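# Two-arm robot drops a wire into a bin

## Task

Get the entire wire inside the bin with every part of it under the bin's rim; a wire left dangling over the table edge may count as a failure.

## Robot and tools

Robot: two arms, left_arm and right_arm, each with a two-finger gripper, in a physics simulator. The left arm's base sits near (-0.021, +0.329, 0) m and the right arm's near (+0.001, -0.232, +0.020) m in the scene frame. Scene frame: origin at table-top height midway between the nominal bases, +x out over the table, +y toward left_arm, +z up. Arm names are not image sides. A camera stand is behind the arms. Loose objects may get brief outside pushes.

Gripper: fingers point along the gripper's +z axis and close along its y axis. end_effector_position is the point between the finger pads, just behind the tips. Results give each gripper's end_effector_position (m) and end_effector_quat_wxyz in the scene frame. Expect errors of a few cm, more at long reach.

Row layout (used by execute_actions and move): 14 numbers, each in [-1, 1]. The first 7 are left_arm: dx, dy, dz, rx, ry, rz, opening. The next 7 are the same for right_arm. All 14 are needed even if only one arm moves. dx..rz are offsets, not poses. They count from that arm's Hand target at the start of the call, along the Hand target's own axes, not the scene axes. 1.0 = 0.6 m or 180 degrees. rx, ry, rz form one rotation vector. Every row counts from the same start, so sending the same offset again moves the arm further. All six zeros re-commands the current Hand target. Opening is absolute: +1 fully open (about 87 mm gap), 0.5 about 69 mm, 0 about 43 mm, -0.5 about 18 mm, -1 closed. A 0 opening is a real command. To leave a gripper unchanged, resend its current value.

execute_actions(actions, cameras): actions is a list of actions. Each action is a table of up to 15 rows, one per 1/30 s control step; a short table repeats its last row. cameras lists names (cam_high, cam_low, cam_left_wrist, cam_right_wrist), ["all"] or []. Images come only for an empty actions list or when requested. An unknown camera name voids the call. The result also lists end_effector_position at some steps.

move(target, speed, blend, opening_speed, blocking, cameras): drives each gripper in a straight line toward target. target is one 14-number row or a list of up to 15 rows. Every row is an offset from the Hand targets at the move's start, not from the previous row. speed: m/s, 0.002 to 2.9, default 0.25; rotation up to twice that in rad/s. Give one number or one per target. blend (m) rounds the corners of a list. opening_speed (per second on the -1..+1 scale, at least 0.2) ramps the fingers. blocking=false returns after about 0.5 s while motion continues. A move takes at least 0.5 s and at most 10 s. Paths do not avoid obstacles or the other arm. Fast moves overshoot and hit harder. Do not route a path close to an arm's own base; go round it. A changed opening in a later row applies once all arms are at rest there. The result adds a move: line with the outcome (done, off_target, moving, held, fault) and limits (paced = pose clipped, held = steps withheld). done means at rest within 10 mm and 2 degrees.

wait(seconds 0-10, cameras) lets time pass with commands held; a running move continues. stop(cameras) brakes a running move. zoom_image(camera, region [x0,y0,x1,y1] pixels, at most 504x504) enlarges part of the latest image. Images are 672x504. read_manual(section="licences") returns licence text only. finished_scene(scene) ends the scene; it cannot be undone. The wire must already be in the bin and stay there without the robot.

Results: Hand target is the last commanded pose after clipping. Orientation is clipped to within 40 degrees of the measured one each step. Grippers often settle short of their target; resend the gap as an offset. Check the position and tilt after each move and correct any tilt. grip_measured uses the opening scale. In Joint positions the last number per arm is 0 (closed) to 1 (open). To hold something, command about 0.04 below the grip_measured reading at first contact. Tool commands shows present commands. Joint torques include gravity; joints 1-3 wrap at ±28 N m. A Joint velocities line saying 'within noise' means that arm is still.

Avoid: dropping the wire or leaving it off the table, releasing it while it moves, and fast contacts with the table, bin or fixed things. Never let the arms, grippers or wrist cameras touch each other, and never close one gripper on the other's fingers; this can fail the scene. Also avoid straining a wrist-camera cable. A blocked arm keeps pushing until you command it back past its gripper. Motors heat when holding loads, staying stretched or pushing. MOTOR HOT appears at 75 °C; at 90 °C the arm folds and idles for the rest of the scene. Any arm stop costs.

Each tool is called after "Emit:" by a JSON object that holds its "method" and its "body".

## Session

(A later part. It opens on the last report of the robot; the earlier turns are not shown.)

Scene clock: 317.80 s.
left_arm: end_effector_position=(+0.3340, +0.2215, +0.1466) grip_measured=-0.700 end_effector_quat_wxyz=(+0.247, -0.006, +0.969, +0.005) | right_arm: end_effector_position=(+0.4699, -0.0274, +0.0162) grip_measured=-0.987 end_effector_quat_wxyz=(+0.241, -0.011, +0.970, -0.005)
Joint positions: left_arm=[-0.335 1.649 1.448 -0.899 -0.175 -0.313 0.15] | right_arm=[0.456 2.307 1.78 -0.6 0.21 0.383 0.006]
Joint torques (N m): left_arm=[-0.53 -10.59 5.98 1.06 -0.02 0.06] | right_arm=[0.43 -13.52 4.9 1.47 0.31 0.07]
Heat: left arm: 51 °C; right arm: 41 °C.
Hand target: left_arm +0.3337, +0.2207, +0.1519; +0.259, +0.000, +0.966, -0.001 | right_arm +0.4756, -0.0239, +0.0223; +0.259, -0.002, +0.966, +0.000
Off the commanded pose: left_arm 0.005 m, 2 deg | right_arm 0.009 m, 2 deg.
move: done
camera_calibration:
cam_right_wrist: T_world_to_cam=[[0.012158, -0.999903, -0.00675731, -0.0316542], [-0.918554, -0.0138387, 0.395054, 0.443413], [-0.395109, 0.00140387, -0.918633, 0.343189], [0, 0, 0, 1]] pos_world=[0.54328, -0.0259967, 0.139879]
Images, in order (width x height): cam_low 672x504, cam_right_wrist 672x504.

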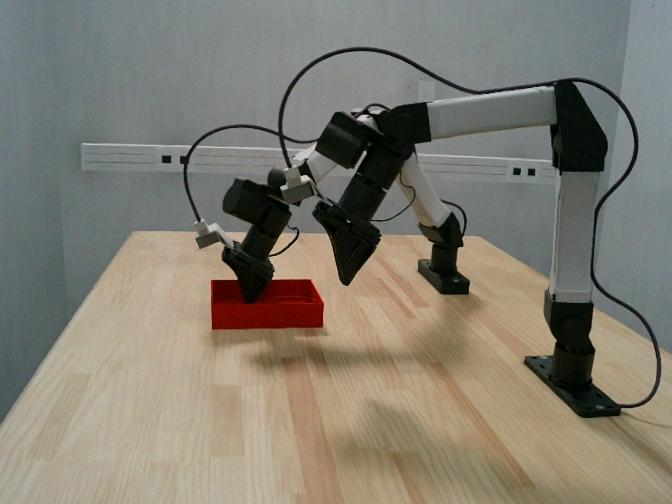

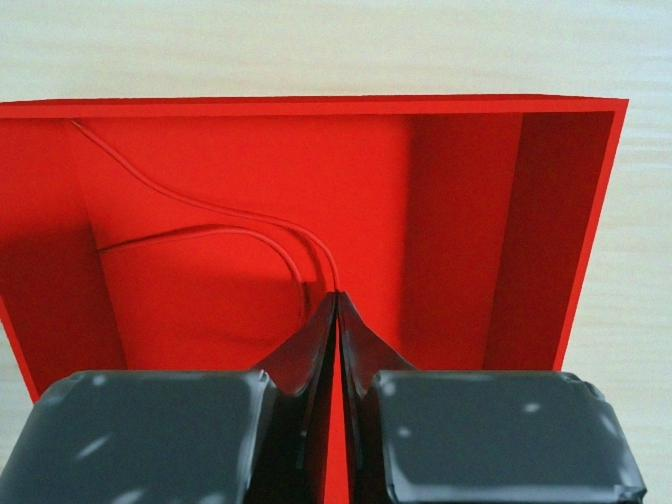

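Emit:
{"method": "move", "body": {"target": [[0,0,0,0,0,0,-0.7,0,0,0,0,0,0,-0.75],[0,0,0,0,0,0,-0.7,0,0,-0.12,0,0,0,-0.75],[0,0,0,0,0,0,-0.7,0.15,-0.2,-0.3,0,0,0,-0.75]], "speed": [0.06,0.06,0.2], "opening_speed": 0.5, "cameras": ["all"]}}

Emit:
{"method": "zoom_image", "body": {"camera": "cam_low", "region": [190, 230, 340, 345]}}

Emit:
{"method": "zoom_image", "body": {"camera": "cam_high", "region": [230, 220, 350, 330]}}

Scene clock: 324.67 s.
left_arm: end_effector_position=(+0.3340, +0.2215, +0.1466) grip_measured=-0.700 end_effector_quat_wxyz=(+0.247, -0.006, +0.969, +0.005) | right_arm: end_effector_position=(+0.3119, -0.1435, +0.1316) grip_measured=-0.750 end_effector_quat_wxyz=(+0.259, +0.004, +0.966, -0.004)
Joint positions: left_arm=[-0.335 1.649 1.448 -0.899 -0.175 -0.313 0.15] | right_arm=[0.336 1.449 1.105 -0.73 0.173 0.297 0.125]
Joint torques (N m): left_arm=[-0.53 -10.61 5.98 1.06 -0.02 0.06] | right_arm=[-0.32 -7.42 4.88 1.28 0.11 -0.24]
Heat: left arm: 50 °C; right arm: 43 °C.
Hand target: left_arm +0.3337, +0.2207, +0.1519; +0.259, +0.000, +0.966, -0.001 | right_arm +0.3080, -0.1444, +0.1331; +0.259, -0.002, +0.966, +0.000
Off the commanded pose: left_arm 0.005 m, 2 deg | right_arm 0.004 m, 1 deg.
move: done
camera_calibration:
cam_left_wrist: T_world_to_cam=[[0.0058154, -0.999904, -0.0125782, 0.219471], [-0.931836, -0.0099826, 0.362742, 0.281178], [-0.362833, 0.00961134, -0.931805, 0.401807], [0, 0, 0, 1]] pos_world=[0.406524, 0.218395, 0.275172]
cam_right_wrist: T_world_to_cam=[[-0.0158588, -0.999734, -0.0167728, -0.134936], [-0.9324, 0.00872868, 0.361323, 0.263161], [-0.36108, 0.0213691, -0.93229, 0.380865], [0, 0, 0, 1]] pos_world=[0.380754, -0.145336, 0.257728]

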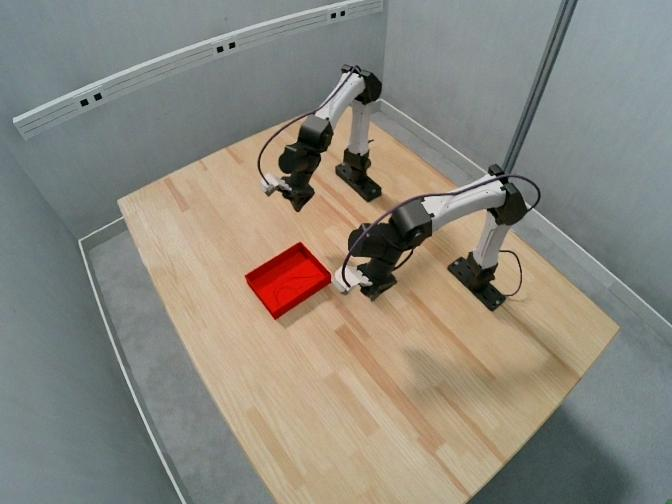

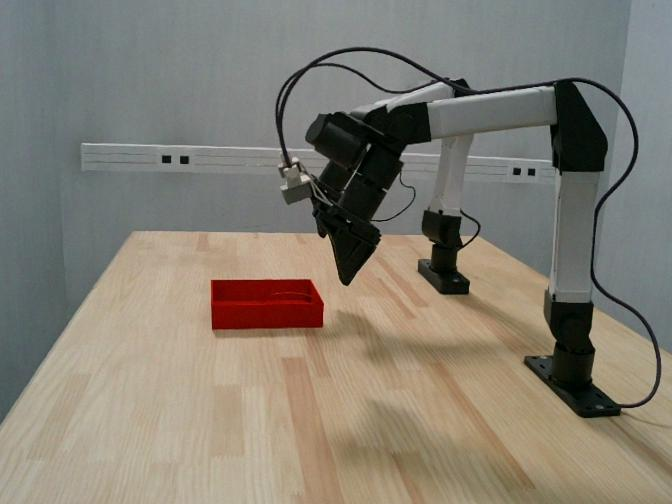

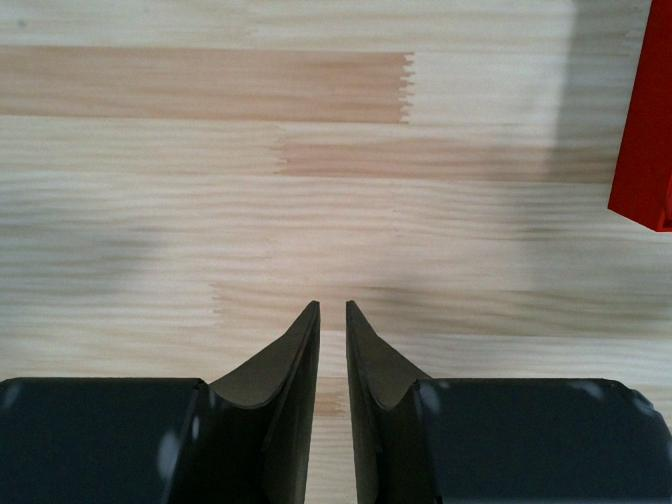

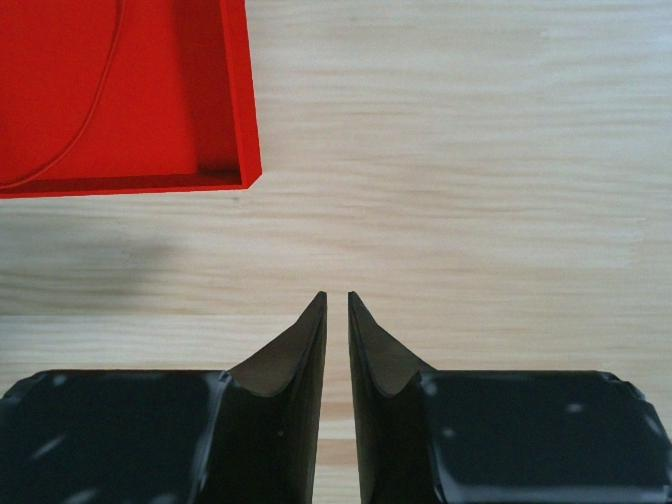

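Scaled by 3.360 from the camera's 672x504 image, which has a finer 960x720 frame.

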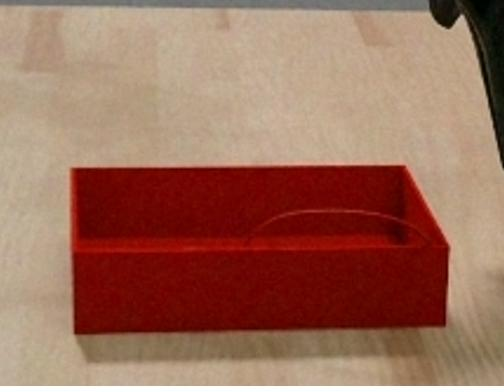

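Scaled by 4.200 from the camera's 672x504 image, which has a finer 960x720 frame.

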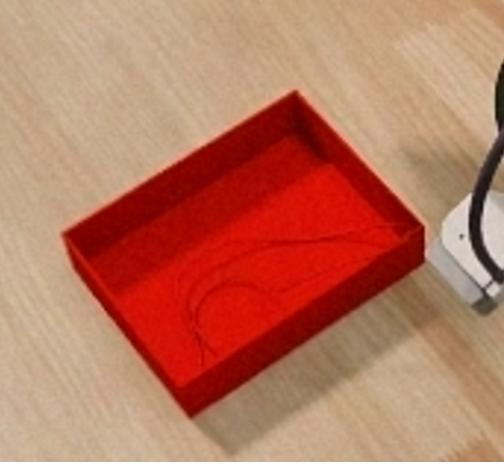

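Emit:
{"method": "move", "body": {"target": [-0.11,-0.3,0.029,0,0,0,-0.7,0,-0.2,0,0,0,0,-0.75], "speed": 0.2, "cameras": ["cam_low","cam_left_wrist"]}}

Emit:
{"method": "zoom_image", "body": {"camera": "cam_left_wrist", "region": [180, 0, 600, 350]}}

Scene clock: 329.33 s.
left_arm: end_effector_position=(+0.3977, +0.0389, +0.1694) grip_measured=-0.700 end_effector_quat_wxyz=(+0.258, +0.007, +0.966, -0.005) | right_arm: end_effector_position=(+0.3059, -0.2649, +0.1275) grip_measured=-0.750 end_effector_quat_wxyz=(+0.246, +0.005, +0.969, -0.003)
Joint positions: left_arm=[-0.658 2.376 2.6 -1.363 -0.303 -0.585 0.15] | right_arm=[-0.121 1.396 1.049 -0.73 -0.051 -0.101 0.125]
Joint torques (N m): left_arm=[-0.28 -12.71 8.76 0.69 -0.24 -0.16] | right_arm=[-0.17 -6.61 6.04 1.36 -0.01 -0.2]
Heat: left arm: 49 °C; right arm: 43 °C.
Hand target: left_arm +0.3997, +0.0408, +0.1703; +0.259, -0.001, +0.966, -0.001 | right_arm +0.3083, -0.2644, +0.1331; +0.259, -0.002, +0.966, +0.000
Off the commanded pose: left_arm 0.003 m, 1 deg | right_arm 0.006 m, 2 deg.
move: done
camera_calibration:
cam_left_wrist: T_world_to_cam=[[-0.0233181, -0.999728, 0.000648554, 0.0461271], [-0.939551, 0.0221362, 0.341693, 0.335899], [-0.341614, 0.00735827, -0.939811, 0.440899], [0, 0, 0, 1]] pos_world=[0.467287, 0.0354348, 0.299558]
Images, in order (width x height): cam_low 672x504, cam_left_wrist 672x504.

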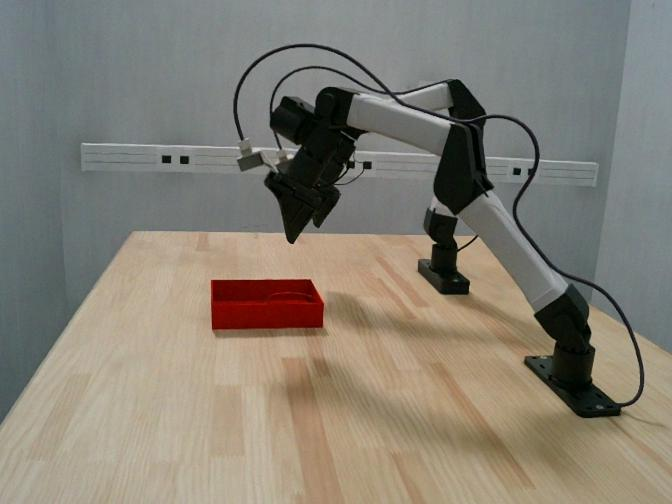

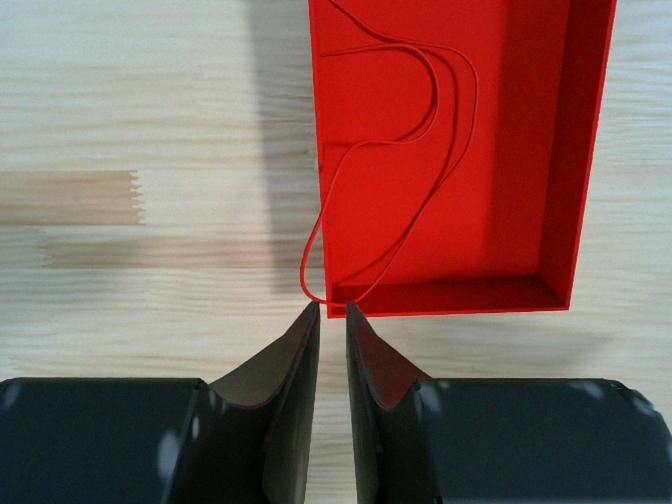

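Scaled by 1.200 from the camera's 672x504 image, which has a finer 960x720 frame.

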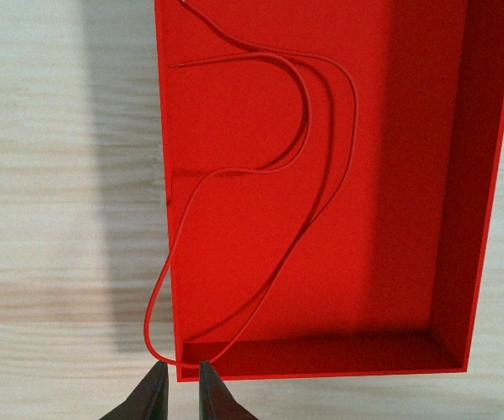

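Emit:
{"method": "move", "body": {"target": [[0.085,0.028,0.074,0,0,0,-0.1,0,0,0,0,0,0,-0.75],[0.115,0.028,0.126,0,0,0,-0.1,0,0,0,0,0,0,-0.75]], "speed": [0.15,0.08], "cameras": ["cam_low","cam_left_wrist"]}}

Emit:
{"method": "zoom_image", "body": {"camera": "cam_low", "region": [190, 230, 340, 345]}}

Scene clock: 336.63 s.
left_arm: end_effector_position=(+0.3747, +0.0573, +0.0608) grip_measured=-0.100 end_effector_quat_wxyz=(+0.245, +0.007, +0.970, +0.006) | right_arm: end_effector_position=(+0.3059, -0.2649, +0.1275) grip_measured=-0.750 end_effector_quat_wxyz=(+0.246, +0.005, +0.969, -0.003)
Joint positions: left_arm=[-0.658 2.151 1.788 -0.812 -0.305 -0.591 0.45] | right_arm=[-0.121 1.396 1.049 -0.73 -0.051 -0.101 0.125]
Joint torques (N m): left_arm=[-0.36 -15.61 5.93 0.99 -0.23 -0.12] | right_arm=[-0.39 -6.72 5.96 1.34 -0.04 -0.2]
Heat: left arm: 50 °C; right arm: 41 °C.
Hand target: left_arm +0.3777, +0.0573, +0.0704; +0.259, -0.001, +0.966, -0.001 | right_arm +0.3083, -0.2644, +0.1331; +0.259, -0.002, +0.966, +0.000
Off the commanded pose: left_arm 0.010 m, 2 deg | right_arm 0.006 m, 2 deg.
move: done
camera_calibration:
cam_left_wrist: T_world_to_cam=[[-0.0176899, -0.999638, -0.0202752, 0.0632377], [-0.929886, 0.00899689, 0.367737, 0.34647], [-0.367421, 0.0253589, -0.929709, 0.338924], [0, 0, 0, 1]] pos_world=[0.447824, 0.0515029, 0.188973]
Images, in order (width x height): cam_low 672x504, cam_left_wrist 672x504.

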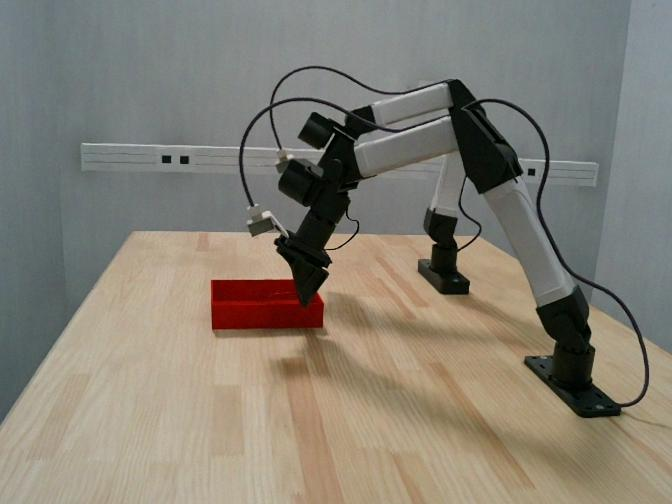

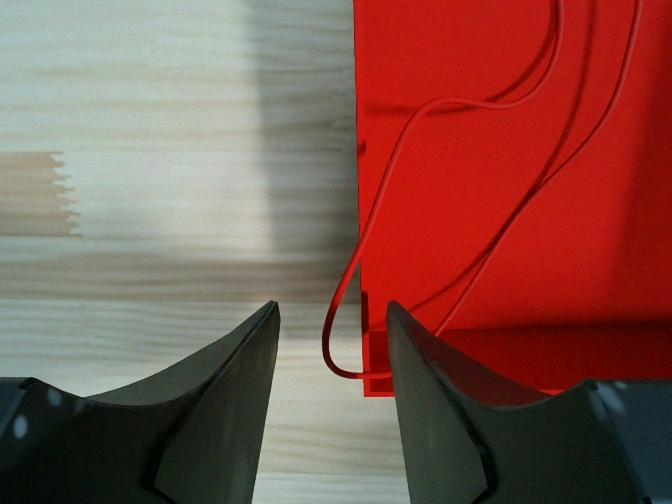

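Scaled by 3.360 from the camera's 672x504 image, which has a finer 960x720 frame.

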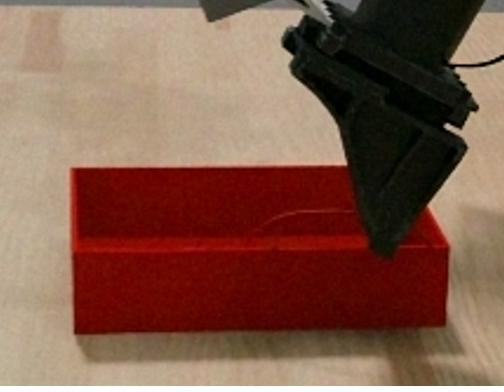

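Emit:
{"method": "move", "body": {"target": [[-0.003,0,-0.008,0,0,0,-0.1,0,0,0,0,0,0,-0.75],[-0.003,0,-0.008,0,0,0,-1,0,0,0,0,0,0,-0.75]], "speed": 0.05, "opening_speed": 0.7, "cameras": ["cam_low","cam_left_wrist"]}}

Emit:
{"method": "zoom_image", "body": {"camera": "cam_low", "region": [190, 230, 340, 345]}}

Scene clock: 341.27 s.
left_arm: end_effector_position=(+0.3748, +0.0572, +0.0609) grip_measured=-0.945 end_effector_quat_wxyz=(+0.245, +0.007, +0.969, +0.006) | right_arm: end_effector_position=(+0.3059, -0.2649, +0.1275) grip_measured=-0.750 end_effector_quat_wxyz=(+0.246, +0.005, +0.969, -0.003)
Joint positions: left_arm=[-0.658 2.151 1.788 -0.811 -0.305 -0.591 0.028] | right_arm=[-0.121 1.396 1.049 -0.73 -0.051 -0.101 0.125]
Joint torques (N m): left_arm=[-0.46 -16.14 6.94 0.8 -0.24 -0.13] | right_arm=[-0.17 -6.65 6.06 1.35 -0.02 -0.21]
Heat: left arm: 51 °C; right arm: 41 °C.
Hand target: left_arm +0.3770, +0.0573, +0.0755; +0.259, -0.001, +0.966, -0.001 | right_arm +0.3083, -0.2644, +0.1331; +0.259, -0.002, +0.966, +0.000
Off the commanded pose: left_arm 0.015 m, 2 deg | right_arm 0.006 m, 2 deg.
move: off_target (left_arm); target 2's new opening was sent with left_arm's hand 0.015 m and 2 deg from that target
camera_calibration:
cam_left_wrist: T_world_to_cam=[[-0.0175885, -0.99965, -0.0197839, 0.0630044], [-0.930084, 0.00909669, 0.367234, 0.346705], [-0.366925, 0.0248598, -0.929918, 0.338899], [0, 0, 0, 1]] pos_world=[0.447923, 0.0514035, 0.189073]
Images, in order (width x height): cam_low 672x504, cam_left_wrist 672x504.

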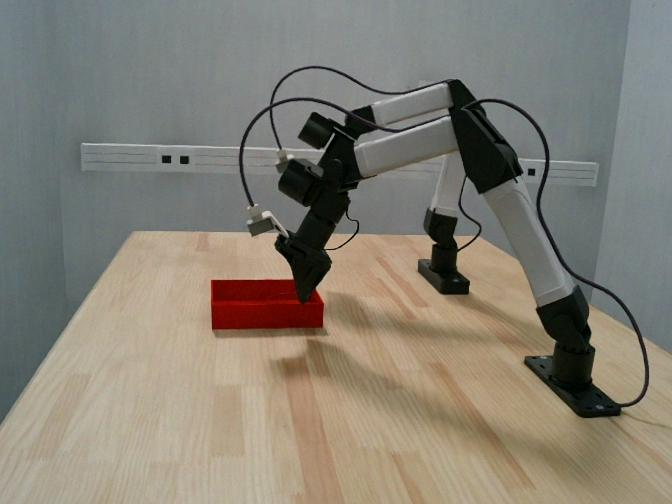

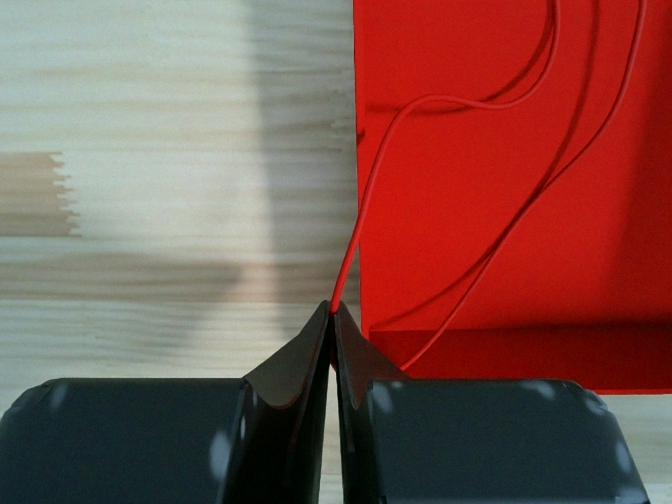

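Scaled by 3.360 from the camera's 672x504 image, which has a finer 960x720 frame.

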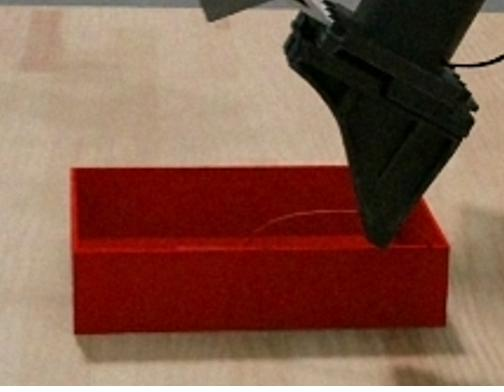

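Emit:
{"method": "move", "body": {"target": [[-0.0125,0,-0.0217,0,0,0,-1,0,0,0,0,0,0,-0.75],[-0.034,-0.142,-0.009,0,0,0,-1,0,0,0,0,0,0,-0.75],[0.022,-0.142,0.0875,0,0,0,-1,0,0,0,0,0,0,-0.75]], "speed": 0.09, "blend": [0.008,0.008,0], "cameras": ["cam_low","cam_left_wrist"]}}

Emit:
{"method": "zoom_image", "body": {"camera": "cam_low", "region": [190, 230, 340, 345]}}

Scene clock: 346.83 s.
left_arm: end_effector_position=(+0.3899, -0.0262, +0.0227) grip_measured=-0.945 end_effector_quat_wxyz=(+0.251, +0.006, +0.968, +0.002) | right_arm: end_effector_position=(+0.3059, -0.2649, +0.1275) grip_measured=-0.750 end_effector_quat_wxyz=(+0.246, +0.005, +0.969, -0.003)
Joint positions: left_arm=[-0.769 2.48 2.198 -0.912 -0.349 -0.699 0.028] | right_arm=[-0.121 1.396 1.049 -0.73 -0.051 -0.101 0.125]
Joint torques (N m): left_arm=[-0.72 -16.02 5.9 0.97 -0.29 -0.17] | right_arm=[-0.23 -6.72 5.97 1.37 -0.05 -0.21]
Heat: left arm: 52 °C; right arm: 40 °C.
Hand target: left_arm +0.3916, -0.0281, +0.0235; +0.259, +0.000, +0.966, -0.001 | right_arm +0.3083, -0.2644, +0.1331; +0.259, -0.002, +0.966, +0.000
Off the commanded pose: left_arm 0.003 m, 1 deg | right_arm 0.006 m, 2 deg.
move: done; blend cut to 0.0076 m at target 1
camera_calibration:
cam_left_wrist: T_world_to_cam=[[-0.0180711, -0.999769, -0.0116194, -0.0207773], [-0.934522, 0.012758, 0.355677, 0.377481], [-0.355447, 0.0172861, -0.934537, 0.306429], [0, 0, 0, 1]] pos_world=[0.461307, -0.0308853, 0.151866]
Images, in order (width x height): cam_low 672x504, cam_left_wrist 672x504.

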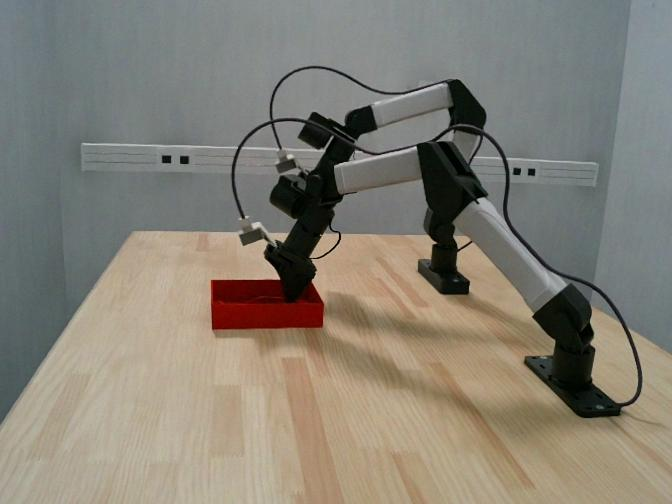

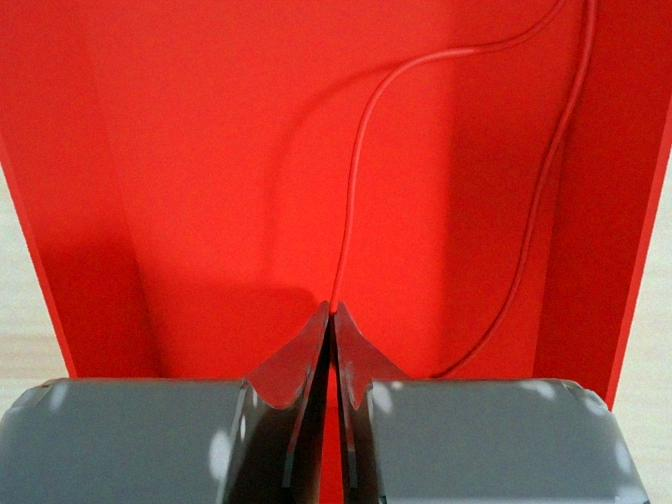

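Scaled by 3.360 from the camera's 672x504 image, which has a finer 960x720 frame.

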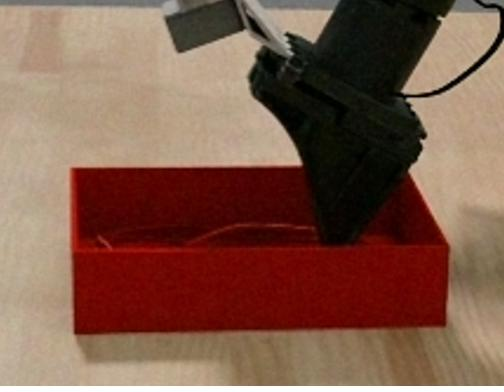

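Emit:
{"method": "move", "body": {"target": [[0.005,0,0.01,0,0,0,-1,0,0,0,0,0,0,-0.75],[0.005,0,0.01,0,0,0,-0.75,0,0,0,0,0,0,-0.75],[0,0,-0.12,0,0,0,-0.75,0,0,0,0,0,0,-0.75],[-0.15,0.08,-0.22,0,0,0,-0.75,0,0,0,0,0,0,-0.75]], "speed": [0.05,0.05,0.06,0.2], "opening_speed": 0.4, "cameras": ["all"]}}

Emit:
{"method": "zoom_image", "body": {"camera": "cam_low", "region": [190, 230, 340, 345]}}

Emit:
{"method": "zoom_image", "body": {"camera": "cam_high", "region": [230, 220, 350, 330]}}

Scene clock: 354.73 s.
left_arm: end_effector_position=(+0.4055, +0.0216, +0.1799) grip_measured=-0.750 end_effector_quat_wxyz=(+0.285, -0.006, +0.958, -0.018) | right_arm: end_effector_position=(+0.3059, -0.2649, +0.1275) grip_measured=-0.750 end_effector_quat_wxyz=(+0.246, +0.005, +0.969, -0.003)
Joint positions: left_arm=[-0.682 2.488 2.84 -1.438 -0.33 -0.621 0.125] | right_arm=[-0.121 1.396 1.049 -0.73 -0.051 -0.101 0.125]
Joint torques (N m): left_arm=[-0.7 -13.78 8.21 0.74 -0.1 0.07] | right_arm=[-0.24 -6.61 6 1.37 -0.07 -0.18]
Heat: left arm: 54 °C; right arm: 39 °C.
Hand target: left_arm +0.4036, +0.0204, +0.1827; +0.259, +0.000, +0.966, -0.001 | right_arm +0.3083, -0.2644, +0.1331; +0.259, -0.002, +0.966, +0.000
Off the commanded pose: left_arm 0.004 m, 4 deg | right_arm 0.006 m, 2 deg.
elbow stopped short (left arm): the move would have taken joint 3 (elbow) straighter than the controller allows.
move: off_target (left_arm)
camera_calibration:
cam_left_wrist: T_world_to_cam=[[-0.00562172, -0.999449, 0.0327102, 0.0161137], [-0.957468, 0.0148165, 0.28816, 0.356981], [-0.288486, -0.029699, -0.957023, 0.435844], [0, 0, 0, 1]] pos_world=[0.467623, 0.0237598, 0.313719]
cam_right_wrist: T_world_to_cam=[[-0.0175969, -0.99967, -0.0187296, -0.255673], [-0.922298, 0.0089959, 0.386376, 0.253851], [-0.386079, 0.0240733, -0.922151, 0.384577], [0, 0, 0, 1]] pos_world=[0.378105, -0.26713, 0.251768]

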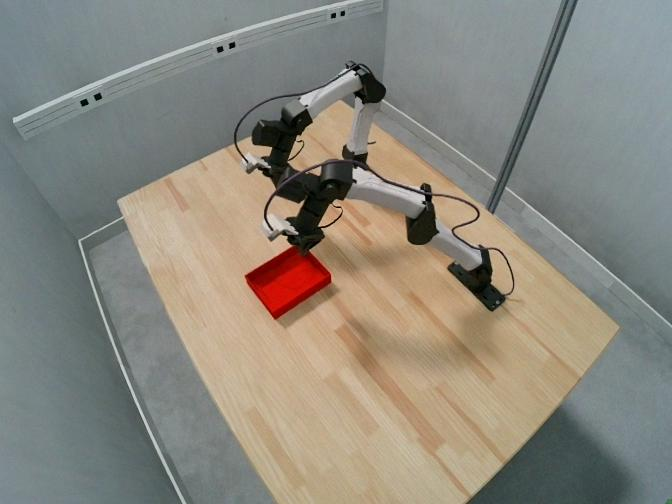

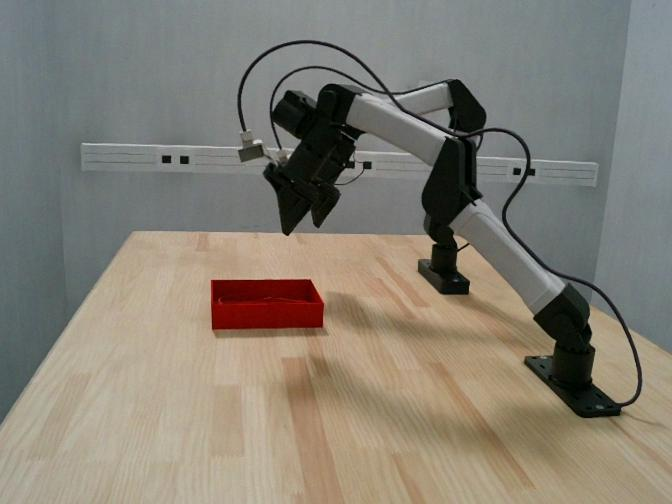

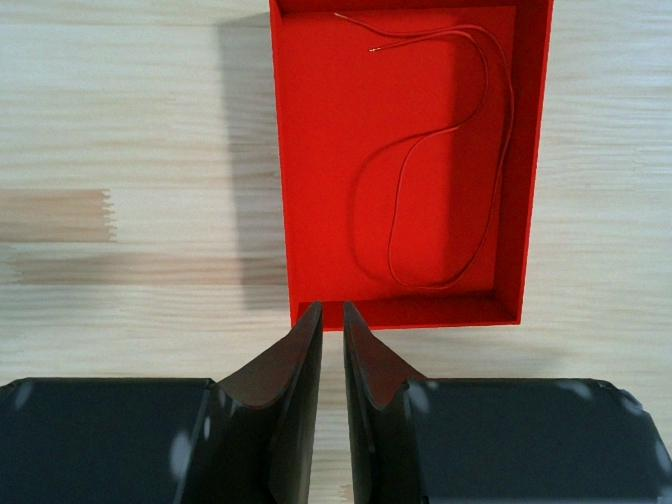

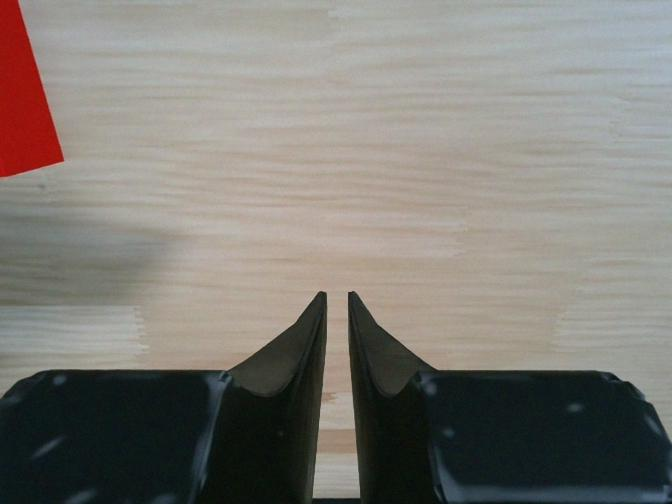

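Scaled by 3.360 from the camera's 672x504 image, which has a finer 960x720 frame.

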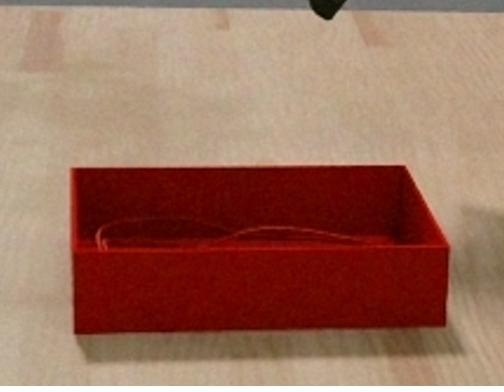

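Scaled by 4.200 from the camera's 672x504 image, which has a finer 960x720 frame.

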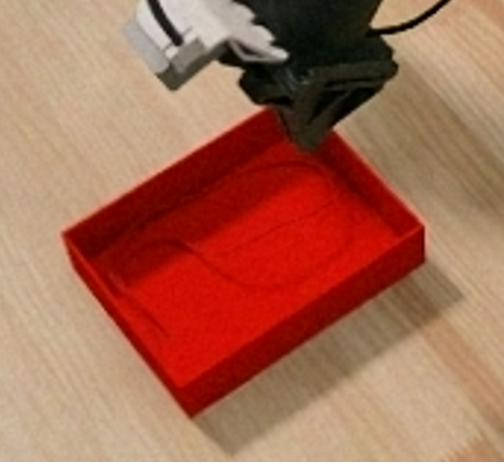

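Emit:
{"method": "finished_scene", "body": {"scene": 2}}

The scene is finished: the task was done.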